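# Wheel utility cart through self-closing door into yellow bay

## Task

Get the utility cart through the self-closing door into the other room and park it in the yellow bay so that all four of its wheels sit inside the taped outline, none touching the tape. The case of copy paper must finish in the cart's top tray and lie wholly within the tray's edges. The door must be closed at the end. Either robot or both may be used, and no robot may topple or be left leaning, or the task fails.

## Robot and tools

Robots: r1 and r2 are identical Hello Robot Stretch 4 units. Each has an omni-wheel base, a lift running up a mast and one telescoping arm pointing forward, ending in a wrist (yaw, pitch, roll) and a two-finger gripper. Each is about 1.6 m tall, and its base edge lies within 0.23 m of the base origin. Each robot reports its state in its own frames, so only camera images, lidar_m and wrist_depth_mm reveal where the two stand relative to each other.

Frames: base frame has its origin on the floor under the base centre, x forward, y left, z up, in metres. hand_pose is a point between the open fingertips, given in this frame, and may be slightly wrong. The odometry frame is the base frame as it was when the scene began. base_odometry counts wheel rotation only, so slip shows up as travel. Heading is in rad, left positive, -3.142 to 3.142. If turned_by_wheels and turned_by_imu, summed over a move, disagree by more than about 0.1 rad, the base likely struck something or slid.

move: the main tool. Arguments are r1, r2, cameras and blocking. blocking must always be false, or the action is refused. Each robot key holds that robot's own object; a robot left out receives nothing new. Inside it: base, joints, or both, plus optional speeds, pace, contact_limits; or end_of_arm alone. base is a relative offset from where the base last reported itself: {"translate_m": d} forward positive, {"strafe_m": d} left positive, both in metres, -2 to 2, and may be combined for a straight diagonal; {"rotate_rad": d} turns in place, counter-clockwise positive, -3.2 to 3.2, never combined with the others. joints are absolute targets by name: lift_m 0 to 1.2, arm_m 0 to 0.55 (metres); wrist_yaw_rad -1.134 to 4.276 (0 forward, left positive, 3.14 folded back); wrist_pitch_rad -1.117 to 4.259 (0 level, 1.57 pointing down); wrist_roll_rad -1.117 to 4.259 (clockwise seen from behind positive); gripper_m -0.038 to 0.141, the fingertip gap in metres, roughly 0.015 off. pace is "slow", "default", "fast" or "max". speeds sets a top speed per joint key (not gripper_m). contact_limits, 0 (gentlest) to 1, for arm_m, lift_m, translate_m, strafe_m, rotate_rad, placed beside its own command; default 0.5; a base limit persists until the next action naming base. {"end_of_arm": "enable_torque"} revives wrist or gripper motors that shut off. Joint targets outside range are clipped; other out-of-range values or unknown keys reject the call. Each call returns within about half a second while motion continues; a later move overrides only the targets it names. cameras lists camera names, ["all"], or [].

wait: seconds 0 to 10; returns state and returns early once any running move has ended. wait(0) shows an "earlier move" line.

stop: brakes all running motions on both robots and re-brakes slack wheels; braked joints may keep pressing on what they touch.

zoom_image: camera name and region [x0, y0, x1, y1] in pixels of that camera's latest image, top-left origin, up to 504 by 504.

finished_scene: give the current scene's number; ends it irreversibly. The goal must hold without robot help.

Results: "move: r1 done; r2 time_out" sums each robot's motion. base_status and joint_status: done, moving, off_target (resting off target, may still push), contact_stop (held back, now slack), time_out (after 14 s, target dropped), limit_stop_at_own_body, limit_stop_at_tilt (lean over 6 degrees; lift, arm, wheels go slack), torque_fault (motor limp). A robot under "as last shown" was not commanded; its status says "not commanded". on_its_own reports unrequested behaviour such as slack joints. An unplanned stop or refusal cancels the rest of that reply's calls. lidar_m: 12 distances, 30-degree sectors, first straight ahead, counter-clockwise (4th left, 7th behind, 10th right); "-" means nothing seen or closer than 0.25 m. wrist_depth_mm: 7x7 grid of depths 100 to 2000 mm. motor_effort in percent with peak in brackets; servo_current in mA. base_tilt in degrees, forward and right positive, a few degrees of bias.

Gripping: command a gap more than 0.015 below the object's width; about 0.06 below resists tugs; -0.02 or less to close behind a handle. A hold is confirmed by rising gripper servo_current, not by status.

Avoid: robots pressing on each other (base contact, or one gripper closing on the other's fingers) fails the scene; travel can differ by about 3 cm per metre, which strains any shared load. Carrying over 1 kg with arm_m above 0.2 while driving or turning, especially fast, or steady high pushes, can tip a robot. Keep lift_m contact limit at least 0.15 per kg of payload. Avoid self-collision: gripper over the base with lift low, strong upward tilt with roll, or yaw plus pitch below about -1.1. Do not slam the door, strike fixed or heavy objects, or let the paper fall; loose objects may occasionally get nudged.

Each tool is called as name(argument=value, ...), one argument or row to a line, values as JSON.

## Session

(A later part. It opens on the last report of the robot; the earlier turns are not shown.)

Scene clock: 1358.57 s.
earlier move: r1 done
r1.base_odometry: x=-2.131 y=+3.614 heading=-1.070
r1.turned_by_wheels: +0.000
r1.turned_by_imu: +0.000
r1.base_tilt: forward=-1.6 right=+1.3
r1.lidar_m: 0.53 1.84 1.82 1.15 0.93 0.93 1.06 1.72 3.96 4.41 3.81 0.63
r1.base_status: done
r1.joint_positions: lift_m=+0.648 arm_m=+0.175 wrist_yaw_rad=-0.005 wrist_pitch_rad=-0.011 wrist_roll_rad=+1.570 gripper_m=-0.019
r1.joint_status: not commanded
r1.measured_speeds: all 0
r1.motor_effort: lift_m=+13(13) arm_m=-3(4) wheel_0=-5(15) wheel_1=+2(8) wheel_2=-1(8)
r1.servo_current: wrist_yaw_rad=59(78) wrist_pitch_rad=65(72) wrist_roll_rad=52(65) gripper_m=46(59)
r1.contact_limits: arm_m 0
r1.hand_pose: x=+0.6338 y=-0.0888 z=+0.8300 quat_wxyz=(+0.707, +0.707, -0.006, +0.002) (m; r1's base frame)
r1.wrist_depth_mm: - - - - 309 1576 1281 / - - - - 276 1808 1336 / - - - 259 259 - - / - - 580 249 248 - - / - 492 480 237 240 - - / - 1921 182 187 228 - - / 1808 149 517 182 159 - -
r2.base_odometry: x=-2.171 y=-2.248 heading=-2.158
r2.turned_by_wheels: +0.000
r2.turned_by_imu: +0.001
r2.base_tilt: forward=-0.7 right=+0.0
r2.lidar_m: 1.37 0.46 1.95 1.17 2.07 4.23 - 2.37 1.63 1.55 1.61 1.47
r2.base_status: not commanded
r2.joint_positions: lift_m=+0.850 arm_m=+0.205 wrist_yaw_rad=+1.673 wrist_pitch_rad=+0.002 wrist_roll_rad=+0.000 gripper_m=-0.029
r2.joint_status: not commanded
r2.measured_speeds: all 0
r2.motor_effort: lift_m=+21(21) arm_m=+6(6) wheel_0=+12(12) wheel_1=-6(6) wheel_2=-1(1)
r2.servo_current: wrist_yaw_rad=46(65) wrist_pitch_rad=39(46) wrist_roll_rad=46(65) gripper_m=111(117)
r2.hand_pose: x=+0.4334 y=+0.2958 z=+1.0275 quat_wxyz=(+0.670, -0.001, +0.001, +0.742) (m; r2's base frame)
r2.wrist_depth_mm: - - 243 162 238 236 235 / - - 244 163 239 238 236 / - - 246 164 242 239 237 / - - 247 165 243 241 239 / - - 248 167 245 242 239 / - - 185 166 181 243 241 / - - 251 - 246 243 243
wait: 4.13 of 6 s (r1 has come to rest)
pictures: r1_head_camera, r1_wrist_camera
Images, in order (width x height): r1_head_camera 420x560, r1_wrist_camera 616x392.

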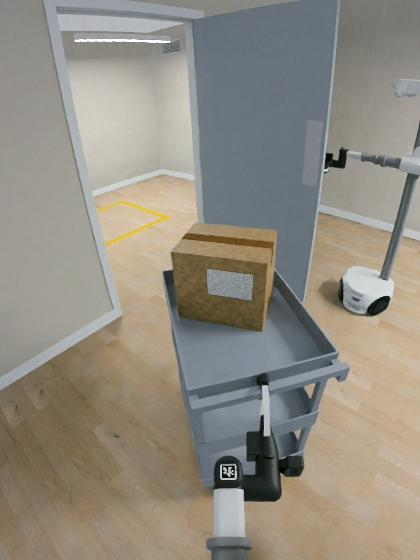

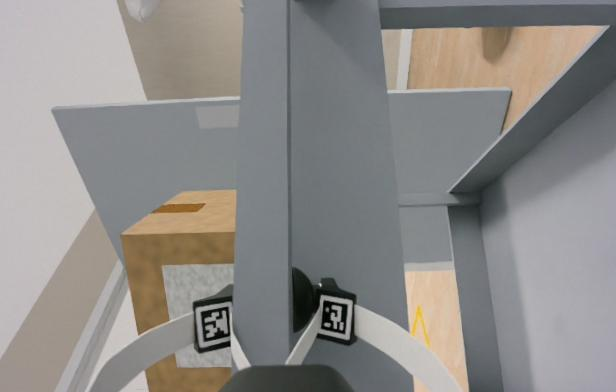

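move(
  blocking=false,
  r1={"base":{"strafe_m":0.16,"translate_m":0.12},"pace":"slow"},
)

wait(
  seconds=6,
)

move(
  blocking=false,
  r1={"base":{"strafe_m":0.03,"translate_m":0.2},"pace":"slow"},
)

wait(
  seconds=6,
  cameras=["r1_head_camera","r1_wrist_camera"],
)

Scene clock: 1369.47 s.
move: r1 moving
r1.base_odometry: x=-2.118 y=+3.612 heading=-1.071
r1.turned_by_wheels: -0.001
r1.turned_by_imu: -0.001
r1.base_tilt: forward=-1.6 right=+1.3
r1.lidar_m: 0.51 1.84 1.81 1.12 0.93 0.90 1.06 1.73 3.97 4.43 3.80 0.62
r1.base_status: translate_m moving; strafe_m moving
r1.joint_positions: lift_m=+0.648 arm_m=+0.175 wrist_yaw_rad=-0.005 wrist_pitch_rad=-0.011 wrist_roll_rad=+1.570 gripper_m=-0.019
r1.joint_status: not commanded
r1.measured_speeds: translate_m=+0.029 strafe_m=+0.039 rotate_rad=+0.001 lift_m=+0.000 arm_m=+0.000 wrist_yaw_rad=+0.000 wrist_pitch_rad=+0.000 wrist_roll_rad=+0.000
r1.motor_effort: lift_m=+13(13) arm_m=-2(4) wheel_0=-9(9) wheel_1=+5(7) wheel_2=-8(8)
r1.servo_current: wrist_yaw_rad=52(52) wrist_pitch_rad=59(72) wrist_roll_rad=33(59) gripper_m=52(59)
r1.contact_limits: arm_m 0
r1.hand_pose: x=+0.6338 y=-0.0888 z=+0.8300 quat_wxyz=(+0.707, +0.707, -0.006, +0.002) (m; r1's base frame)
r1.wrist_depth_mm: - - - - 307 1618 1255 / - - - - 274 1756 1336 / - - - 257 258 - - / - - 585 248 249 - - / - 492 477 236 239 - - / - 1921 182 189 227 - - / 1863 151 512 181 159 - -
r2: as last shown
r2.turned_by_imu: +0.000
r2.base_tilt: forward=-0.6 right=+0.1
r2.lidar_m: 1.38 0.47 1.91 1.18 2.11 4.24 - 2.36 1.66 1.55 1.60 1.50
r2.motor_effort: lift_m=+21(21) arm_m=+6(6) wheel_0=+11(12) wheel_1=-6(6) wheel_2=-1(1)
r2.servo_current: wrist_yaw_rad=59(59) wrist_pitch_rad=46(46) wrist_roll_rad=52(52) gripper_m=111(117)
r2.wrist_depth_mm: - - 242 162 238 236 236 / - - 244 163 240 237 236 / - - 245 164 241 239 238 / - - 247 165 242 240 239 / - - 249 167 244 242 240 / - - 185 167 181 243 241 / - - 251 - 246 243 243
pictures: none

Scene clock: 1372.23 s.
earlier move: r1 done
r1.base_odometry: x=-1.933 y=+3.585 heading=-1.070
r1.turned_by_wheels: +0.001
r1.turned_by_imu: +0.002
r1.base_tilt: forward=-1.6 right=+1.2
r1.lidar_m: 0.53 1.65 1.63 1.11 0.93 0.91 1.04 1.66 4.16 4.63 3.79 0.60
r1.base_status: done
r1.joint_positions: lift_m=+0.648 arm_m=+0.175 wrist_yaw_rad=-0.004 wrist_pitch_rad=-0.011 wrist_roll_rad=+1.570 gripper_m=-0.019
r1.joint_status: not commanded
r1.measured_speeds: all 0
r1.motor_effort: lift_m=+13(13) arm_m=+4(4) wheel_0=-1(9) wheel_1=+4(7) wheel_2=-2(10)
r1.servo_current: wrist_yaw_rad=46(72) wrist_pitch_rad=59(72) wrist_roll_rad=46(65) gripper_m=52(59)
r1.contact_limits: arm_m 0
r1.hand_pose: x=+0.6339 y=-0.0887 z=+0.8300 quat_wxyz=(+0.707, +0.707, -0.006, +0.002) (m; r1's base frame)
r1.wrist_depth_mm: - - - - 277 1708 1229 / - - 1537 260 263 1537 1336 / - - - 252 252 - - / - 569 517 244 243 - - / - 488 480 235 236 - - / 1863 - 182 188 227 - - / 1618 156 525 182 159 - -
r2.base_odometry: x=-2.171 y=-2.248 heading=-2.158
r2.turned_by_wheels: +0.000
r2.turned_by_imu: +0.000
r2.base_tilt: forward=-0.7 right=+0.0
r2.lidar_m: 1.38 0.46 1.20 1.24 2.26 4.24 - 2.37 1.61 1.55 1.59 1.47
r2.base_status: not commanded
r2.joint_positions: lift_m=+0.850 arm_m=+0.205 wrist_yaw_rad=+1.673 wrist_pitch_rad=+0.002 wrist_roll_rad=+0.000 gripper_m=-0.029
r2.joint_status: not commanded
r2.measured_speeds: all 0
r2.motor_effort: lift_m=+21(21) arm_m=+5(6) wheel_0=+12(12) wheel_1=-6(6) wheel_2=-1(1)
r2.servo_current: wrist_yaw_rad=52(72) wrist_pitch_rad=46(46) wrist_roll_rad=52(59) gripper_m=111(117)
r2.hand_pose: x=+0.4334 y=+0.2958 z=+1.0275 quat_wxyz=(+0.670, -0.001, +0.001, +0.742) (m; r2's base frame)
r2.wrist_depth_mm: - - 242 162 238 236 236 / - - 244 163 239 238 236 / - - 245 165 241 238 237 / - - 246 165 243 240 239 / - - 248 167 244 241 241 / - - 186 166 181 244 242 / - - 250 - 246 242 243
wait: 2.77 of 6 s (r1 has come to rest)
pictures: none

Scene clock: 1372.73 s.
move: r1 moving
r1.base_odometry: x=-1.925 y=+3.575 heading=-1.070
r1.turned_by_wheels: +0.000
r1.turned_by_imu: +0.000
r1.base_tilt: forward=-1.6 right=+1.3
r1.lidar_m: 0.52 1.65 1.61 1.15 0.93 0.92 1.03 1.70 4.15 4.64 3.81 0.62
r1.base_status: translate_m moving; strafe_m moving
r1.joint_positions: lift_m=+0.648 arm_m=+0.175 wrist_yaw_rad=-0.004 wrist_pitch_rad=-0.011 wrist_roll_rad=+1.570 gripper_m=-0.019
r1.joint_status: not commanded
r1.measured_speeds: translate_m=+0.050 strafe_m=+0.008 rotate_rad=+0.003 lift_m=+0.000 arm_m=+0.000 wrist_yaw_rad=+0.000 wrist_pitch_rad=+0.000 wrist_roll_rad=+0.000
r1.motor_effort: lift_m=+13(13) arm_m=+4(4) wheel_0=+6(8) wheel_1=+6(8) wheel_2=-9(10)
r1.servo_current: wrist_yaw_rad=39(65) wrist_pitch_rad=59(65) wrist_roll_rad=46(65) gripper_m=52(59)
r1.contact_limits: arm_m 0
r1.hand_pose: x=+0.6339 y=-0.0887 z=+0.8300 quat_wxyz=(+0.707, +0.707, -0.006, +0.002) (m; r1's base frame)
r1.wrist_depth_mm: - - - - 294 1618 1255 / - - 1537 259 264 1537 1336 / - - - 253 253 - - / - 580 525 244 244 - - / - 488 477 235 237 - - / 1808 1863 182 188 226 - - / 1618 157 530 182 159 - -
r2: as last shown
r2.lidar_m: 1.38 0.47 1.24 1.24 2.29 4.24 - 2.38 1.63 1.54 1.60 1.49
r2.motor_effort: lift_m=+21(21) arm_m=+6(6) wheel_0=+11(12) wheel_1=-6(6) wheel_2=-1(1)
r2.servo_current: wrist_yaw_rad=59(65) wrist_pitch_rad=46(46) wrist_roll_rad=52(52) gripper_m=104(117)
r2.wrist_depth_mm: - - 242 162 238 237 235 / - - 244 163 240 237 236 / - - 246 164 241 239 238 / - - 247 165 242 240 239 / - - 248 167 244 242 240 / - - 185 166 181 242 241 / - - 251 - 247 244 243
pictures: none

Scene clock: 1375.53 s.
earlier move: r1 done
r1.base_odometry: x=-1.810 y=+3.424 heading=-1.069
r1.turned_by_wheels: +0.000
r1.turned_by_imu: +0.001
r1.base_tilt: forward=-1.6 right=+1.3
r1.lidar_m: 0.49 0.79 1.48 1.27 1.05 1.05 1.20 1.95 4.31 4.47 3.70 0.64
r1.base_status: done
r1.joint_positions: lift_m=+0.648 arm_m=+0.175 wrist_yaw_rad=+0.001 wrist_pitch_rad=-0.011 wrist_roll_rad=+1.570 gripper_m=-0.019
r1.joint_status: not commanded
r1.measured_speeds: all 0
r1.motor_effort: lift_m=+13(13) arm_m=+4(4) wheel_0=+6(11) wheel_1=+5(8) wheel_2=-1(10)
r1.servo_current: wrist_yaw_rad=46(78) wrist_pitch_rad=65(72) wrist_roll_rad=46(72) gripper_m=46(65)
r1.contact_limits: arm_m 0
r1.hand_pose: x=+0.6343 y=-0.0872 z=+0.8300 quat_wxyz=(+0.707, +0.707, -0.004, +0.004) (m; r1's base frame)
r1.wrist_depth_mm: - - 1366 - 310 309 319 / - - - - 283 - 1366 / - - - - 266 - - / - - - 254 252 - - / 1756 564 473 240 242 - - / 1661 492 183 189 229 - - / - 157 496 182 159 - -
r2.base_odometry: x=-2.171 y=-2.248 heading=-2.158
r2.turned_by_wheels: +0.000
r2.turned_by_imu: +0.000
r2.base_tilt: forward=-0.7 right=+0.1
r2.lidar_m: 1.37 0.47 1.27 1.30 3.27 4.28 - 2.38 1.67 1.54 1.60 1.48
r2.base_status: not commanded
r2.joint_positions: lift_m=+0.850 arm_m=+0.205 wrist_yaw_rad=+1.673 wrist_pitch_rad=+0.002 wrist_roll_rad=+0.000 gripper_m=-0.029
r2.joint_status: not commanded
r2.measured_speeds: all 0
r2.motor_effort: lift_m=+21(21) arm_m=+6(6) wheel_0=+12(12) wheel_1=-6(6) wheel_2=-1(1)
r2.servo_current: wrist_yaw_rad=59(72) wrist_pitch_rad=46(52) wrist_roll_rad=52(59) gripper_m=111(117)
r2.hand_pose: x=+0.4334 y=+0.2958 z=+1.0275 quat_wxyz=(+0.670, -0.001, +0.001, +0.742) (m; r2's base frame)
r2.wrist_depth_mm: - - 242 162 238 237 235 / - - 244 163 240 237 236 / - - 246 165 241 239 237 / - - 247 165 243 240 238 / - - 249 167 245 241 240 / - - 185 166 181 243 242 / - - 251 - 246 244 243
wait: 2.80 of 6 s (r1 has come to rest)
pictures: r1_head_camera, r1_wrist_camera
Images, in order (width x height): r1_head_camera 420x560, r1_wrist_camera 616x392.

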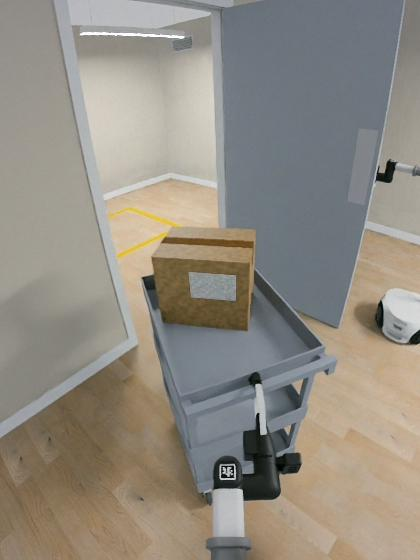

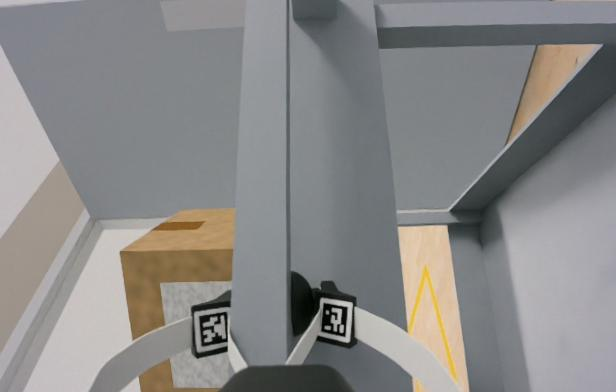

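move(
  blocking=false,
  r1={"base":{"strafe_m":0.28,"translate_m":0.0},"pace":"slow"},
)

wait(
  seconds=6,
)

move(
  blocking=false,
  r1={"base":{"rotate_rad":-0.12},"pace":"slow"},
)

wait(
  seconds=3,
)

move(
  blocking=false,
  r1={"base":{"strafe_m":0.22,"translate_m":0.03},"pace":"slow"},
)

wait(
  seconds=6,
  cameras=["r1_head_camera","r1_wrist_camera"],
)

Scene clock: 1389.10 s.
move: r1 moving
r1.base_odometry: x=-1.798 y=+3.431 heading=-1.070
r1.turned_by_wheels: +0.000
r1.turned_by_imu: -0.001
r1.base_tilt: forward=-1.6 right=+1.3
r1.lidar_m: 0.51 0.91 1.48 1.27 1.03 1.03 1.19 1.92 4.31 4.49 3.71 0.63
r1.base_status: translate_m moving; strafe_m moving
r1.joint_positions: lift_m=+0.648 arm_m=+0.175 wrist_yaw_rad=+0.001 wrist_pitch_rad=-0.011 wrist_roll_rad=+1.570 gripper_m=-0.019
r1.joint_status: not commanded
r1.measured_speeds: translate_m=+0.000 strafe_m=+0.055 rotate_rad=+0.000 lift_m=+0.000 arm_m=+0.000 wrist_yaw_rad=+0.000 wrist_pitch_rad=+0.000 wrist_roll_rad=+0.000
r1.motor_effort: lift_m=+13(14) arm_m=+4(4) wheel_0=-8(8) wheel_1=+6(8) wheel_2=+1(2)
r1.servo_current: wrist_yaw_rad=46(65) wrist_pitch_rad=59(72) wrist_roll_rad=65(65) gripper_m=52(59)
r1.contact_limits: arm_m 0
r1.hand_pose: x=+0.6343 y=-0.0872 z=+0.8300 quat_wxyz=(+0.707, +0.707, -0.004, +0.004) (m; r1's base frame)
r1.wrist_depth_mm: - - 1336 - 314 314 325 / - - - - 285 - 1281 / - - - - 268 1576 - / - - - 254 254 - - / 1808 1921 477 242 241 - - / 1661 488 183 186 228 - - / - 156 496 179 160 - -
r2: as last shown
r2.lidar_m: 1.38 0.48 1.26 1.29 3.28 4.24 - 2.37 1.64 1.55 1.57 1.46
r2.motor_effort: lift_m=+21(21) arm_m=+6(6) wheel_0=+11(12) wheel_1=-6(6) wheel_2=-1(1)
r2.servo_current: wrist_yaw_rad=59(59) wrist_pitch_rad=39(46) wrist_roll_rad=65(65) gripper_m=111(117)
r2.wrist_depth_mm: - - 243 162 238 238 236 / - - 244 163 240 237 236 / - - 246 164 241 238 237 / - - 247 164 243 240 238 / - - 248 167 243 241 240 / - - 185 166 182 244 241 / - - 252 - 246 243 243
pictures: none

Scene clock: 1392.53 s.
earlier move: r1 done
r1.base_odometry: x=-1.565 y=+3.559 heading=-1.070
r1.turned_by_wheels: +0.000
r1.turned_by_imu: +0.001
r1.base_tilt: forward=-1.6 right=+1.3
r1.lidar_m: 0.56 1.27 1.27 1.06 0.86 0.85 0.98 1.61 4.50 4.69 2.12 0.61
r1.base_status: done
r1.joint_positions: lift_m=+0.648 arm_m=+0.175 wrist_yaw_rad=-0.003 wrist_pitch_rad=-0.011 wrist_roll_rad=+1.570 gripper_m=-0.019
r1.joint_status: not commanded
r1.measured_speeds: all 0
r1.motor_effort: lift_m=+13(14) arm_m=-3(4) wheel_0=-5(16) wheel_1=+1(8) wheel_2=+0(5)
r1.servo_current: wrist_yaw_rad=39(72) wrist_pitch_rad=59(72) wrist_roll_rad=46(78) gripper_m=59(65)
r1.contact_limits: arm_m 0
r1.hand_pose: x=+0.6340 y=-0.0882 z=+0.8300 quat_wxyz=(+0.707, +0.707, -0.005, +0.003) (m; r1's base frame)
r1.wrist_depth_mm: - - - 244 243 - 1308 / - - - 241 241 - - / - - 564 238 238 - - / 1921 484 477 236 235 - - / 1661 - 508 233 233 - - / - - 181 191 229 - - / - 149 591 171 167 - -
r2.base_odometry: x=-2.171 y=-2.248 heading=-2.158
r2.turned_by_wheels: +0.000
r2.turned_by_imu: +0.000
r2.base_tilt: forward=-0.6 right=+0.1
r2.lidar_m: 1.38 0.47 1.35 1.41 3.28 4.23 - 2.40 1.63 1.55 1.59 1.46
r2.base_status: not commanded
r2.joint_positions: lift_m=+0.850 arm_m=+0.205 wrist_yaw_rad=+1.673 wrist_pitch_rad=+0.002 wrist_roll_rad=+0.000 gripper_m=-0.029
r2.joint_status: not commanded
r2.measured_speeds: all 0
r2.motor_effort: lift_m=+21(21) arm_m=+6(6) wheel_0=+11(12) wheel_1=-6(6) wheel_2=-1(1)
r2.servo_current: wrist_yaw_rad=52(65) wrist_pitch_rad=39(46) wrist_roll_rad=33(65) gripper_m=111(117)
r2.hand_pose: x=+0.4334 y=+0.2958 z=+1.0275 quat_wxyz=(+0.670, -0.001, +0.001, +0.742) (m; r2's base frame)
r2.wrist_depth_mm: - - 242 162 238 237 236 / - - 244 164 240 238 236 / - - 245 165 241 239 238 / - - 247 165 243 239 239 / - - 249 167 244 241 240 / - - 185 166 181 243 241 / - - 251 - 246 243 243
wait: 3.43 of 6 s (r1 has come to rest)
pictures: none

Scene clock: 1393.03 s.
move: r1 moving
r1.base_odometry: x=-1.565 y=+3.559 heading=-1.170
r1.turned_by_wheels: -0.101
r1.turned_by_imu: -0.101
r1.base_tilt: forward=-1.6 right=+1.3
r1.lidar_m: 0.54 1.31 1.28 1.16 0.89 0.84 0.95 1.37 4.51 4.84 3.90 0.62
r1.base_status: rotate_rad moving
r1.joint_positions: lift_m=+0.648 arm_m=+0.175 wrist_yaw_rad=+0.007 wrist_pitch_rad=-0.011 wrist_roll_rad=+1.570 gripper_m=-0.019
r1.joint_status: not commanded
r1.measured_speeds: translate_m=+0.001 strafe_m=-0.003 rotate_rad=-0.224 lift_m=+0.000 arm_m=+0.000 wrist_yaw_rad=+0.000 wrist_pitch_rad=+0.000 wrist_roll_rad=+0.000
r1.motor_effort: lift_m=+13(13) arm_m=+1(4) wheel_0=+8(13) wheel_1=+3(8) wheel_2=+10(10)
r1.servo_current: wrist_yaw_rad=52(65) wrist_pitch_rad=59(72) wrist_roll_rad=46(59) gripper_m=59(59)
r1.contact_limits: arm_m 0
r1.hand_pose: x=+0.6349 y=-0.0853 z=+0.8300 quat_wxyz=(+0.707, +0.707, -0.001, +0.007) (m; r1's base frame)
r1.wrist_depth_mm: - - - 259 258 - 1255 / - - - 252 251 1537 - / - - - 246 246 - - / - 530 492 241 242 - - / 1708 504 484 235 236 - - / - - 183 190 230 - - / - 155 564 155 159 - -
r2: as last shown
r2.base_tilt: forward=-0.7 right=+0.0
r2.lidar_m: 1.40 0.44 1.30 1.44 3.29 4.27 - 2.35 1.66 1.55 1.59 1.48
r2.motor_effort: lift_m=+20(21) arm_m=+6(6) wheel_0=+11(12) wheel_1=-6(6) wheel_2=-1(1)
r2.servo_current: wrist_yaw_rad=46(59) wrist_pitch_rad=39(46) wrist_roll_rad=39(52) gripper_m=104(117)
r2.wrist_depth_mm: - - 243 162 237 236 234 / - - 244 163 239 237 236 / - - 246 164 241 238 238 / - - 247 165 243 240 237 / - - 250 167 244 241 240 / - - 185 166 181 243 242 / - - 251 - 245 244 243
pictures: none

Scene clock: 1393.53 s.
earlier move: r1 done
r1.base_odometry: x=-1.565 y=+3.559 heading=-1.189
r1.turned_by_wheels: -0.019
r1.turned_by_imu: -0.019
r1.base_tilt: forward=-1.6 right=+1.3
r1.lidar_m: 0.52 1.30 1.26 1.16 0.88 0.86 0.93 1.39 4.51 4.81 3.94 0.60
r1.base_status: done
r1.joint_positions: lift_m=+0.648 arm_m=+0.175 wrist_yaw_rad=+0.003 wrist_pitch_rad=-0.011 wrist_roll_rad=+1.570 gripper_m=-0.019
r1.joint_status: not commanded
r1.measured_speeds: all 0
r1.motor_effort: lift_m=+13(13) arm_m=+4(4) wheel_0=+3(13) wheel_1=+3(8) wheel_2=+1(10)
r1.servo_current: wrist_yaw_rad=52(65) wrist_pitch_rad=59(72) wrist_roll_rad=39(59) gripper_m=52(59)
r1.contact_limits: arm_m 0
r1.hand_pose: x=+0.6345 y=-0.0866 z=+0.8300 quat_wxyz=(+0.707, +0.707, -0.003, +0.005) (m; r1's base frame)
r1.wrist_depth_mm: - - 1397 - 272 - 1255 / - - - 260 260 1499 - / - - - 253 253 - - / - 512 539 244 243 - - / 1756 500 484 235 236 - - / 1618 - 182 189 228 - - / - 156 539 179 159 - -
r2.base_odometry: x=-2.171 y=-2.248 heading=-2.158
r2.turned_by_wheels: +0.000
r2.turned_by_imu: +0.000
r2.base_tilt: forward=-0.7 right=+0.0
r2.lidar_m: 1.36 0.47 1.33 1.41 3.29 4.26 - 2.40 1.65 1.52 1.59 1.48
r2.base_status: not commanded
r2.joint_positions: lift_m=+0.850 arm_m=+0.205 wrist_yaw_rad=+1.673 wrist_pitch_rad=+0.002 wrist_roll_rad=+0.000 gripper_m=-0.029
r2.joint_status: not commanded
r2.measured_speeds: all 0
r2.motor_effort: lift_m=+21(21) arm_m=+6(6) wheel_0=+12(12) wheel_1=-6(6) wheel_2=-1(1)
r2.servo_current: wrist_yaw_rad=59(72) wrist_pitch_rad=46(46) wrist_roll_rad=46(52) gripper_m=111(117)
r2.hand_pose: x=+0.4334 y=+0.2958 z=+1.0275 quat_wxyz=(+0.670, -0.001, +0.001, +0.742) (m; r2's base frame)
r2.wrist_depth_mm: - - 242 163 238 236 236 / - - 244 163 241 238 236 / - - 246 164 241 240 237 / - - 247 164 242 241 238 / - - 248 167 243 242 240 / - - 185 166 181 242 241 / - - 251 - 247 244 243
wait: 0.50 of 3 s (r1 has come to rest)
pictures: none

Scene clock: 1394.03 s.
move: r1 moving
r1.base_odometry: x=-1.552 y=+3.562 heading=-1.189
r1.turned_by_wheels: +0.000
r1.turned_by_imu: +0.000
r1.base_tilt: forward=-1.6 right=+1.3
r1.lidar_m: 0.53 1.31 1.26 1.13 0.87 0.85 0.91 1.35 4.51 4.81 3.96 0.60
r1.base_status: translate_m moving; strafe_m moving
r1.joint_positions: lift_m=+0.648 arm_m=+0.175 wrist_yaw_rad=+0.003 wrist_pitch_rad=-0.011 wrist_roll_rad=+1.570 gripper_m=-0.019
r1.joint_status: not commanded
r1.measured_speeds: translate_m=+0.007 strafe_m=+0.052 rotate_rad=+0.001 lift_m=+0.000 arm_m=+0.000 wrist_yaw_rad=+0.000 wrist_pitch_rad=+0.000 wrist_roll_rad=+0.000
r1.motor_effort: lift_m=+13(13) arm_m=+4(4) wheel_0=-7(11) wheel_1=+4(10) wheel_2=-3(3)
r1.servo_current: wrist_yaw_rad=72(72) wrist_pitch_rad=59(72) wrist_roll_rad=39(59) gripper_m=46(59)
r1.contact_limits: arm_m 0
r1.hand_pose: x=+0.6345 y=-0.0866 z=+0.8300 quat_wxyz=(+0.707, +0.707, -0.003, +0.005) (m; r1's base frame)
r1.wrist_depth_mm: - - 1464 - 281 307 1255 / - - - 263 266 1499 1308 / - - - 256 255 - - / - 535 530 247 247 - - / 1863 488 484 236 238 - - / 1618 - 182 188 229 - - / - 156 530 179 160 - -
r2: as last shown
r2.lidar_m: 1.37 0.46 1.32 1.42 3.32 4.27 - 2.38 1.64 1.54 1.58 1.49
r2.motor_effort: lift_m=+20(21) arm_m=+6(6) wheel_0=+12(12) wheel_1=-6(6) wheel_2=-1(1)
r2.servo_current: wrist_yaw_rad=46(59) wrist_pitch_rad=39(46) wrist_roll_rad=52(59) gripper_m=104(117)
r2.wrist_depth_mm: - - 242 162 239 236 235 / - - 244 163 240 237 236 / - - 245 164 241 238 237 / - - 246 165 242 241 239 / - - 248 167 244 243 240 / - - 185 166 181 242 241 / - - 251 - 246 244 244
pictures: none

Scene clock: 1396.97 s.
earlier move: r1 done
r1.base_odometry: x=-1.350 y=+3.613 heading=-1.190
r1.turned_by_wheels: +0.000
r1.turned_by_imu: +0.000
r1.base_tilt: forward=-1.6 right=+1.3
r1.lidar_m: 0.54 1.11 1.07 1.04 0.78 0.74 0.82 1.21 4.28 5.02 2.31 0.61
r1.base_status: done
r1.joint_positions: lift_m=+0.648 arm_m=+0.175 wrist_yaw_rad=-0.005 wrist_pitch_rad=-0.011 wrist_roll_rad=+1.570 gripper_m=-0.019
r1.joint_status: not commanded
r1.measured_speeds: all 0
r1.motor_effort: lift_m=+13(13) arm_m=+4(4) wheel_0=-4(12) wheel_1=+2(10) wheel_2=-4(10)
r1.servo_current: wrist_yaw_rad=52(72) wrist_pitch_rad=59(72) wrist_roll_rad=39(65) gripper_m=59(65)
r1.contact_limits: arm_m 0
r1.hand_pose: x=+0.6339 y=-0.0887 z=+0.8300 quat_wxyz=(+0.707, +0.707, -0.006, +0.002) (m; r1's base frame)
r1.wrist_depth_mm: - - - 245 246 - 1308 / - - - 243 242 1537 - / - - 597 239 238 - - / - 480 473 235 236 - - / 1661 508 496 232 232 - - / - - 182 191 227 - - / - 151 181 179 153 - -
r2.base_odometry: x=-2.171 y=-2.248 heading=-2.158
r2.turned_by_wheels: +0.000
r2.turned_by_imu: +0.000
r2.base_tilt: forward=-0.6 right=+0.0
r2.lidar_m: 1.38 0.47 1.40 1.59 3.26 4.23 - 2.38 1.64 1.55 1.60 1.49
r2.base_status: not commanded
r2.joint_positions: lift_m=+0.850 arm_m=+0.205 wrist_yaw_rad=+1.673 wrist_pitch_rad=+0.002 wrist_roll_rad=+0.000 gripper_m=-0.029
r2.joint_status: not commanded
r2.measured_speeds: all 0
r2.motor_effort: lift_m=+21(21) arm_m=+6(6) wheel_0=+11(12) wheel_1=-6(6) wheel_2=-1(1)
r2.servo_current: wrist_yaw_rad=52(78) wrist_pitch_rad=39(46) wrist_roll_rad=39(59) gripper_m=111(117)
r2.hand_pose: x=+0.4334 y=+0.2958 z=+1.0275 quat_wxyz=(+0.670, -0.001, +0.001, +0.742) (m; r2's base frame)
r2.wrist_depth_mm: - - 243 163 239 237 235 / - - 245 163 240 238 236 / - - 246 165 241 238 237 / - - 247 165 242 240 239 / - - 249 167 244 241 240 / - - 185 166 181 242 242 / - - 251 - 246 243 243
wait: 2.93 of 6 s (r1 has come to rest)
pictures: r1_head_camera, r1_wrist_camera
Images, in order (width x height): r1_head_camera 420x560, r1_wrist_camera 616x392.

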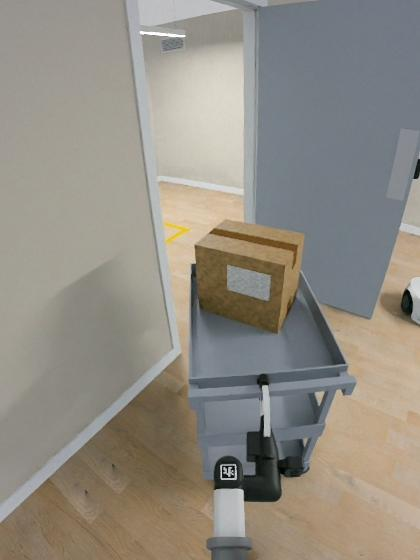

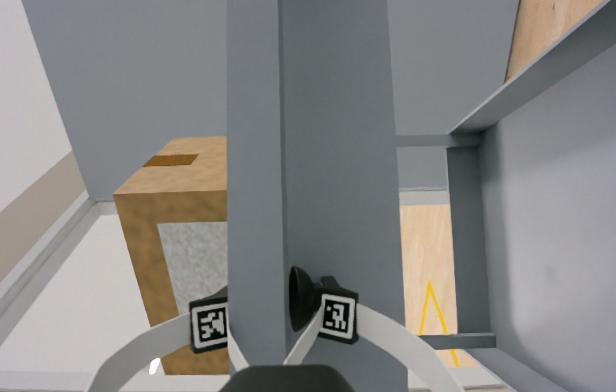

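move(
  blocking=false,
  r1={"base":{"strafe_m":-0.2},"pace":"slow"},
)

wait(
  seconds=6,
)

move(
  blocking=false,
  r1={"base":{"rotate_rad":0.15},"pace":"slow"},
)

wait(
  seconds=3,
)

move(
  blocking=false,
  r1={"base":{"strafe_m":-0.17},"pace":"slow"},
)

wait(
  seconds=6,
)

move(
  blocking=false,
  r1={"base":{"rotate_rad":0.15},"pace":"slow"},
)

wait(
  seconds=3,
  cameras=["r1_head_camera","r1_wrist_camera"],
)

Scene clock: 1426.73 s.
move: r1 moving
r1.base_odometry: x=-1.363 y=+3.608 heading=-1.189
r1.turned_by_wheels: +0.000
r1.turned_by_imu: +0.000
r1.base_tilt: forward=-1.6 right=+1.2
r1.lidar_m: 0.55 1.14 1.07 1.03 0.80 0.76 0.80 1.21 4.34 5.01 2.27 0.60
r1.base_status: strafe_m moving
r1.joint_positions: lift_m=+0.648 arm_m=+0.175 wrist_yaw_rad=-0.003 wrist_pitch_rad=-0.011 wrist_roll_rad=+1.570 gripper_m=-0.019
r1.joint_status: not commanded
r1.measured_speeds: translate_m=+0.000 strafe_m=-0.056 rotate_rad=-0.003 lift_m=+0.000 arm_m=+0.000 wrist_yaw_rad=+0.002 wrist_pitch_rad=+0.000 wrist_roll_rad=+0.000
r1.motor_effort: lift_m=+13(13) arm_m=+4(4) wheel_0=+10(11) wheel_1=-4(5) wheel_2=-1(3)
r1.servo_current: wrist_yaw_rad=52(52) wrist_pitch_rad=65(65) wrist_roll_rad=46(59) gripper_m=52(59)
r1.contact_limits: arm_m 0
r1.hand_pose: x=+0.6340 y=-0.0882 z=+0.8300 quat_wxyz=(+0.707, +0.707, -0.005, +0.003) (m; r1's base frame)
r1.wrist_depth_mm: - - - 246 245 - 1281 / - - - 244 242 - - / - - 603 239 238 - - / - 488 477 236 235 - - / 1708 512 492 232 232 - - / - - 182 190 227 - - / - 151 175 169 153 - -
r2: as last shown
r2.base_tilt: forward=-0.7 right=+0.0
r2.lidar_m: 1.39 0.47 1.42 1.58 3.26 4.27 - 2.39 1.65 1.53 1.59 1.49
r2.motor_effort: lift_m=+21(21) arm_m=+5(6) wheel_0=+12(12) wheel_1=-6(6) wheel_2=-1(1)
r2.servo_current: wrist_yaw_rad=52(65) wrist_pitch_rad=39(46) wrist_roll_rad=39(52) gripper_m=104(117)
r2.wrist_depth_mm: - - 243 163 240 236 236 / - - 244 163 239 238 236 / - - 245 165 241 239 237 / - - 247 164 243 240 238 / - - 249 167 243 242 240 / - - 185 166 181 243 242 / - - 250 - 247 244 243
pictures: none

Scene clock: 1429.40 s.
earlier move: r1 done
r1.base_odometry: x=-1.535 y=+3.538 heading=-1.189
r1.turned_by_wheels: +0.000
r1.turned_by_imu: +0.000
r1.base_tilt: forward=-1.6 right=+1.3
r1.lidar_m: 0.52 0.85 1.22 1.18 0.90 0.87 0.95 1.36 4.53 4.82 3.91 0.61
r1.base_status: done
r1.joint_positions: lift_m=+0.648 arm_m=+0.175 wrist_yaw_rad=+0.004 wrist_pitch_rad=-0.011 wrist_roll_rad=+1.570 gripper_m=-0.019
r1.joint_status: not commanded
r1.measured_speeds: all 0
r1.motor_effort: lift_m=+13(13) arm_m=-4(4) wheel_0=+5(14) wheel_1=-2(7) wheel_2=+5(6)
r1.servo_current: wrist_yaw_rad=52(72) wrist_pitch_rad=65(72) wrist_roll_rad=52(65) gripper_m=59(59)
r1.contact_limits: arm_m 0
r1.hand_pose: x=+0.6346 y=-0.0863 z=+0.8300 quat_wxyz=(+0.707, +0.707, -0.003, +0.005) (m; r1's base frame)
r1.wrist_depth_mm: - - - - 306 306 319 / - - - - 277 1537 1336 / - - - 260 264 1537 - / - - 591 254 251 - - / 1756 535 477 241 242 - - / - - 184 190 229 - - / - 155 504 179 159 - -
r2.base_odometry: x=-2.171 y=-2.248 heading=-2.158
r2.turned_by_wheels: +0.000
r2.turned_by_imu: +0.000
r2.base_tilt: forward=-0.6 right=+0.1
r2.lidar_m: 1.38 0.48 1.39 1.46 3.28 4.25 - 2.39 1.68 1.55 1.59 1.45
r2.base_status: not commanded
r2.joint_positions: lift_m=+0.850 arm_m=+0.205 wrist_yaw_rad=+1.673 wrist_pitch_rad=+0.002 wrist_roll_rad=+0.000 gripper_m=-0.029
r2.joint_status: not commanded
r2.measured_speeds: all 0
r2.motor_effort: lift_m=+21(21) arm_m=+5(6) wheel_0=+12(12) wheel_1=-6(6) wheel_2=-1(1)
r2.servo_current: wrist_yaw_rad=52(72) wrist_pitch_rad=46(46) wrist_roll_rad=52(59) gripper_m=104(117)
r2.hand_pose: x=+0.4334 y=+0.2958 z=+1.0275 quat_wxyz=(+0.670, -0.001, +0.001, +0.742) (m; r2's base frame)
r2.wrist_depth_mm: - - 243 163 239 236 236 / - - 243 163 240 237 236 / - - 246 164 242 239 237 / - - 247 165 243 241 238 / - - 248 167 245 241 240 / - - 185 166 181 244 241 / - - 250 - 247 244 243
wait: 2.67 of 6 s (r1 has come to rest)
pictures: none

Scene clock: 1429.90 s.
move: r1 moving
r1.base_odometry: x=-1.535 y=+3.538 heading=-1.078
r1.turned_by_wheels: +0.111
r1.turned_by_imu: +0.111
r1.base_tilt: forward=-1.7 right=+1.3
r1.lidar_m: 0.53 1.24 1.25 1.10 0.88 0.86 1.01 1.58 4.55 4.70 2.10 0.61
r1.base_status: rotate_rad moving
r1.joint_positions: lift_m=+0.648 arm_m=+0.175 wrist_yaw_rad=-0.008 wrist_pitch_rad=-0.011 wrist_roll_rad=+1.570 gripper_m=-0.019
r1.joint_status: not commanded
r1.measured_speeds: translate_m=-0.001 strafe_m=+0.001 rotate_rad=+0.294 lift_m=+0.000 arm_m=+0.000 wrist_yaw_rad=-0.002 wrist_pitch_rad=+0.000 wrist_roll_rad=+0.000
r1.motor_effort: lift_m=+13(13) arm_m=+0(4) wheel_0=-11(11) wheel_1=-4(7) wheel_2=-11(11)
r1.servo_current: wrist_yaw_rad=65(65) wrist_pitch_rad=59(65) wrist_roll_rad=39(65) gripper_m=52(59)
r1.contact_limits: arm_m 0
r1.hand_pose: x=+0.6335 y=-0.0896 z=+0.8300 quat_wxyz=(+0.707, +0.707, -0.007, +0.001) (m; r1's base frame)
r1.wrist_depth_mm: - - - - 296 309 1281 / - - - 260 264 1537 1336 / - - - 254 253 - - / - 1983 539 245 243 - - / 1661 480 477 236 236 - - / - - 180 186 226 - - / - 158 525 219 160 - -
r2: as last shown
r2.base_tilt: forward=-0.7 right=+0.0
r2.lidar_m: 1.37 0.48 1.38 1.51 3.26 4.29 - 2.41 1.66 1.54 1.61 1.48
r2.motor_effort: lift_m=+21(21) arm_m=+6(6) wheel_0=+11(12) wheel_1=-6(6) wheel_2=-1(1)
r2.servo_current: wrist_yaw_rad=52(72) wrist_pitch_rad=39(46) wrist_roll_rad=52(52) gripper_m=111(117)
r2.wrist_depth_mm: - - 242 162 238 236 235 / - - 245 163 239 237 236 / - - 246 164 240 239 237 / - - 247 165 243 240 239 / - - 248 167 245 241 239 / - - 185 166 181 243 241 / - - 251 - 246 243 243
pictures: none

Scene clock: 1430.47 s.
earlier move: r1 done
r1.base_odometry: x=-1.535 y=+3.538 heading=-1.040
r1.turned_by_wheels: +0.039
r1.turned_by_imu: +0.039
r1.base_tilt: forward=-1.6 right=+1.3
r1.lidar_m: 0.53 1.25 1.24 1.06 0.89 0.87 1.02 1.72 4.54 4.59 2.08 0.61
r1.base_status: done
r1.joint_positions: lift_m=+0.648 arm_m=+0.175 wrist_yaw_rad=-0.003 wrist_pitch_rad=-0.011 wrist_roll_rad=+1.570 gripper_m=-0.019
r1.joint_status: not commanded
r1.measured_speeds: all 0
r1.motor_effort: lift_m=+13(13) arm_m=+4(4) wheel_0=-4(12) wheel_1=-4(7) wheel_2=-1(11)
r1.servo_current: wrist_yaw_rad=46(72) wrist_pitch_rad=52(65) wrist_roll_rad=39(65) gripper_m=52(59)
r1.contact_limits: arm_m 0
r1.hand_pose: x=+0.6339 y=-0.0883 z=+0.8300 quat_wxyz=(+0.707, +0.707, -0.005, +0.003) (m; r1's base frame)
r1.wrist_depth_mm: - - - 251 251 - 1336 / - - - 246 246 1576 - / - - 585 241 241 - - / 1708 512 473 236 236 - - / 1708 512 492 232 232 - - / - - 182 186 227 - - / - 150 177 179 153 - -
r2.base_odometry: x=-2.171 y=-2.248 heading=-2.158
r2.turned_by_wheels: +0.000
r2.turned_by_imu: +0.000
r2.base_tilt: forward=-0.7 right=+0.0
r2.lidar_m: 1.38 0.49 1.42 1.53 3.29 4.27 - 2.41 1.65 1.54 1.59 1.49
r2.base_status: not commanded
r2.joint_positions: lift_m=+0.850 arm_m=+0.205 wrist_yaw_rad=+1.673 wrist_pitch_rad=+0.002 wrist_roll_rad=+0.000 gripper_m=-0.029
r2.joint_status: not commanded
r2.measured_speeds: all 0
r2.motor_effort: lift_m=+21(21) arm_m=+6(6) wheel_0=+11(12) wheel_1=-6(6) wheel_2=-1(1)
r2.servo_current: wrist_yaw_rad=52(72) wrist_pitch_rad=39(46) wrist_roll_rad=59(59) gripper_m=111(117)
r2.hand_pose: x=+0.4334 y=+0.2958 z=+1.0275 quat_wxyz=(+0.670, -0.001, +0.001, +0.742) (m; r2's base frame)
r2.wrist_depth_mm: - - 243 162 239 237 236 / - - 244 163 240 237 236 / - - 245 164 242 240 236 / - - 247 165 243 240 238 / - - 248 167 244 241 240 / - - 185 166 181 243 241 / - - 251 - 246 243 243
wait: 0.57 of 3 s (r1 has come to rest)
pictures: none

Scene clock: 1430.97 s.
move: r1 moving
r1.base_odometry: x=-1.547 y=+3.531 heading=-1.040
r1.turned_by_wheels: +0.000
r1.turned_by_imu: +0.000
r1.base_tilt: forward=-1.6 right=+1.2
r1.lidar_m: 0.54 1.25 1.26 1.06 0.88 0.86 1.03 1.72 4.53 4.57 2.09 0.60
r1.base_status: strafe_m moving
r1.joint_positions: lift_m=+0.648 arm_m=+0.175 wrist_yaw_rad=-0.003 wrist_pitch_rad=-0.011 wrist_roll_rad=+1.570 gripper_m=-0.019
r1.joint_status: not commanded
r1.measured_speeds: translate_m=+0.000 strafe_m=-0.057 rotate_rad=-0.001 lift_m=+0.000 arm_m=+0.000 wrist_yaw_rad=+0.000 wrist_pitch_rad=+0.000 wrist_roll_rad=+0.000
r1.motor_effort: lift_m=+13(13) arm_m=+4(4) wheel_0=+8(9) wheel_1=-5(8) wheel_2=+0(1)
r1.servo_current: wrist_yaw_rad=39(59) wrist_pitch_rad=65(72) wrist_roll_rad=39(78) gripper_m=52(59)
r1.contact_limits: arm_m 0
r1.hand_pose: x=+0.6340 y=-0.0882 z=+0.8300 quat_wxyz=(+0.707, +0.707, -0.005, +0.003) (m; r1's base frame)
r1.wrist_depth_mm: - - - 248 247 - 1308 / - - - 244 243 1537 - / - - 569 239 238 - - / 1756 492 469 236 235 - - / - 512 496 232 231 - - / - - 182 186 227 - - / - 150 178 179 153 - -
r2: as last shown
r2.base_tilt: forward=-0.6 right=+0.0
r2.lidar_m: 1.36 0.44 1.41 1.50 3.28 4.23 - 2.38 1.66 1.54 1.57 1.46
r2.servo_current: wrist_yaw_rad=59(59) wrist_pitch_rad=39(39) wrist_roll_rad=33(59) gripper_m=117(117)
r2.wrist_depth_mm: - - 243 162 237 237 236 / - - 244 163 240 237 236 / - - 245 164 242 239 237 / - - 247 164 243 241 239 / - - 249 167 243 241 239 / - - 184 166 181 243 241 / - - 251 - 247 243 243
pictures: none

Scene clock: 1433.30 s.
earlier move: r1 done
r1.base_odometry: x=-1.681 y=+3.452 heading=-1.039
r1.turned_by_wheels: +0.000
r1.turned_by_imu: +0.000
r1.base_tilt: forward=-1.6 right=+1.2
r1.lidar_m: 0.50 0.80 1.36 1.18 0.99 0.99 1.14 1.90 4.42 4.46 1.99 0.64
r1.base_status: done
r1.joint_positions: lift_m=+0.648 arm_m=+0.175 wrist_yaw_rad=+0.004 wrist_pitch_rad=-0.011 wrist_roll_rad=+1.570 gripper_m=-0.019
r1.joint_status: not commanded
r1.measured_speeds: all 0
r1.motor_effort: lift_m=+13(13) arm_m=-4(4) wheel_0=+4(12) wheel_1=-2(8) wheel_2=+5(6)
r1.servo_current: wrist_yaw_rad=59(78) wrist_pitch_rad=65(72) wrist_roll_rad=46(78) gripper_m=59(59)
r1.contact_limits: arm_m 0
r1.hand_pose: x=+0.6346 y=-0.0864 z=+0.8300 quat_wxyz=(+0.707, +0.707, -0.003, +0.005) (m; r1's base frame)
r1.wrist_depth_mm: - - - - 309 306 317 / - - - - 282 1537 1255 / - - - - 266 1661 - / 1808 - 691 253 255 831 - / 1661 - 473 243 243 - - / - 496 182 191 229 - - / - 155 504 169 158 - -
r2.base_odometry: x=-2.171 y=-2.248 heading=-2.158
r2.turned_by_wheels: +0.000
r2.turned_by_imu: +0.000
r2.base_tilt: forward=-0.6 right=+0.0
r2.lidar_m: 1.37 0.48 1.40 1.42 3.30 4.27 - 2.34 1.62 1.54 1.59 1.48
r2.base_status: not commanded
r2.joint_positions: lift_m=+0.850 arm_m=+0.205 wrist_yaw_rad=+1.673 wrist_pitch_rad=+0.002 wrist_roll_rad=+0.000 gripper_m=-0.029
r2.joint_status: not commanded
r2.measured_speeds: all 0
r2.motor_effort: lift_m=+21(21) arm_m=+5(6) wheel_0=+12(12) wheel_1=-6(6) wheel_2=-1(1)
r2.servo_current: wrist_yaw_rad=59(65) wrist_pitch_rad=33(46) wrist_roll_rad=46(59) gripper_m=111(117)
r2.hand_pose: x=+0.4334 y=+0.2958 z=+1.0275 quat_wxyz=(+0.670, -0.001, +0.001, +0.742) (m; r2's base frame)
r2.wrist_depth_mm: - - 243 162 239 236 236 / - - 244 163 240 239 236 / - - 245 164 241 238 237 / - - 248 165 242 240 238 / - - 249 167 244 242 240 / - - 186 166 181 243 240 / - - 251 - 246 243 243
wait: 2.33 of 6 s (r1 has come to rest)
pictures: none

Scene clock: 1433.80 s.
move: r1 moving
r1.base_odometry: x=-1.682 y=+3.452 heading=-0.928
r1.turned_by_wheels: +0.111
r1.turned_by_imu: +0.111
r1.base_tilt: forward=-1.6 right=+1.3
r1.lidar_m: 0.51 1.37 1.39 1.11 0.98 0.99 1.20 2.33 4.46 4.18 1.97 0.60
r1.base_status: rotate_rad moving
r1.joint_positions: lift_m=+0.648 arm_m=+0.175 wrist_yaw_rad=-0.006 wrist_pitch_rad=-0.011 wrist_roll_rad=+1.570 gripper_m=-0.019
r1.joint_status: not commanded
r1.measured_speeds: translate_m=+0.000 strafe_m=+0.002 rotate_rad=+0.298 lift_m=+0.000 arm_m=+0.000 wrist_yaw_rad=+0.000 wrist_pitch_rad=+0.000 wrist_roll_rad=+0.000
r1.motor_effort: lift_m=+13(13) arm_m=+0(4) wheel_0=-13(14) wheel_1=-5(8) wheel_2=-9(10)
r1.servo_current: wrist_yaw_rad=59(59) wrist_pitch_rad=65(72) wrist_roll_rad=46(59) gripper_m=52(59)
r1.contact_limits: arm_m 0
r1.hand_pose: x=+0.6337 y=-0.0892 z=+0.8300 quat_wxyz=(+0.707, +0.707, -0.006, +0.002) (m; r1's base frame)
r1.wrist_depth_mm: - - - - 278 309 1255 / - - - 262 264 1537 1308 / - - - 253 254 - - / 1756 - 585 245 242 - - / 1618 496 477 234 237 - - / - - 182 183 181 - - / - 151 517 219 153 - -
r2: as last shown
r2.base_tilt: forward=-0.7 right=+0.1
r2.lidar_m: 1.37 0.44 1.40 1.46 3.28 4.25 - 2.34 1.66 1.56 1.57 1.50
r2.motor_effort: lift_m=+21(21) arm_m=+6(6) wheel_0=+12(12) wheel_1=-6(6) wheel_2=-1(1)
r2.servo_current: wrist_yaw_rad=65(65) wrist_pitch_rad=39(46) wrist_roll_rad=39(52) gripper_m=111(117)
r2.wrist_depth_mm: - - 242 162 239 236 235 / - - 245 163 240 237 236 / - - 247 165 241 239 237 / - - 247 165 243 240 239 / - - 248 167 244 242 240 / - - 185 166 181 243 241 / - - 251 - 247 243 243
pictures: none

Scene clock: 1434.37 s.
earlier move: r1 done
r1.base_odometry: x=-1.681 y=+3.452 heading=-0.889
r1.turned_by_wheels: +0.039
r1.turned_by_imu: +0.039
r1.base_tilt: forward=-1.6 right=+1.3
r1.lidar_m: 0.56 1.36 1.38 1.09 0.98 1.00 1.26 2.65 4.45 4.11 1.97 0.59
r1.base_status: done
r1.joint_positions: lift_m=+0.648 arm_m=+0.175 wrist_yaw_rad=-0.002 wrist_pitch_rad=-0.011 wrist_roll_rad=+1.570 gripper_m=-0.019
r1.joint_status: not commanded
r1.measured_speeds: all 0
r1.motor_effort: lift_m=+13(13) arm_m=+4(4) wheel_0=+0(14) wheel_1=-1(8) wheel_2=-2(10)
r1.servo_current: wrist_yaw_rad=46(59) wrist_pitch_rad=65(72) wrist_roll_rad=46(59) gripper_m=52(59)
r1.contact_limits: arm_m 0
r1.hand_pose: x=+0.6340 y=-0.0880 z=+0.8300 quat_wxyz=(+0.707, +0.707, -0.005, +0.003) (m; r1's base frame)
r1.wrist_depth_mm: - - - 243 242 1464 1366 / - - - 240 239 1576 - / 1756 - 580 236 236 - - / 1618 512 469 235 235 - - / - 517 504 232 230 - - / - - 182 185 227 - - / - 142 175 154 160 - -
r2.base_odometry: x=-2.171 y=-2.248 heading=-2.158
r2.turned_by_wheels: +0.000
r2.turned_by_imu: +0.000
r2.base_tilt: forward=-0.7 right=+0.1
r2.lidar_m: 1.38 0.46 1.41 1.49 3.27 4.26 - 2.39 1.67 1.55 1.59 1.47
r2.base_status: not commanded
r2.joint_positions: lift_m=+0.850 arm_m=+0.205 wrist_yaw_rad=+1.673 wrist_pitch_rad=+0.002 wrist_roll_rad=+0.000 gripper_m=-0.029
r2.joint_status: not commanded
r2.measured_speeds: all 0
r2.motor_effort: lift_m=+21(21) arm_m=+6(6) wheel_0=+11(12) wheel_1=-6(6) wheel_2=-1(1)
r2.servo_current: wrist_yaw_rad=59(65) wrist_pitch_rad=46(46) wrist_roll_rad=39(52) gripper_m=111(117)
r2.hand_pose: x=+0.4334 y=+0.2958 z=+1.0275 quat_wxyz=(+0.670, -0.001, +0.001, +0.742) (m; r2's base frame)
r2.wrist_depth_mm: - - 243 162 238 236 235 / - - 244 163 240 238 236 / - - 246 164 241 239 236 / - - 247 165 244 241 238 / - - 249 167 244 241 240 / - - 185 166 181 243 242 / - - 251 - 246 244 243
wait: 0.57 of 3 s (r1 has come to rest)
pictures: r1_head_camera, r1_wrist_camera
Images, in order (width x height): r1_head_camera 420x560, r1_wrist_camera 616x392.

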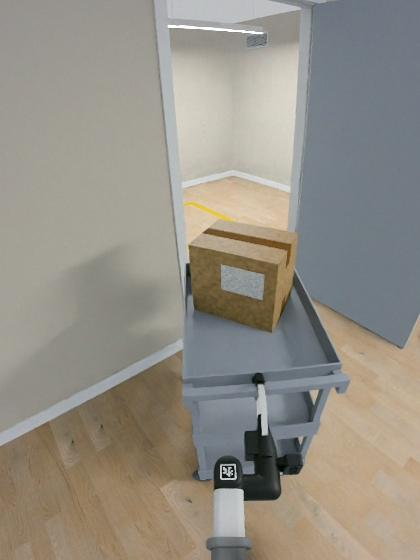

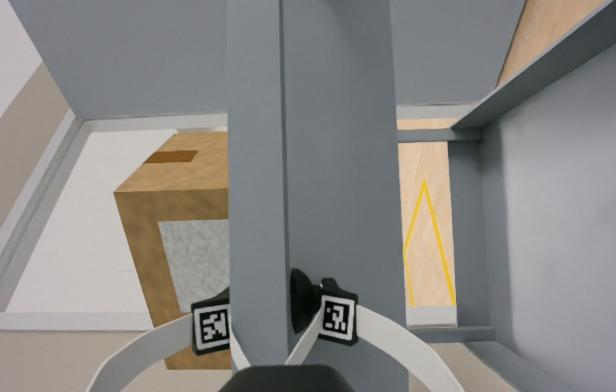

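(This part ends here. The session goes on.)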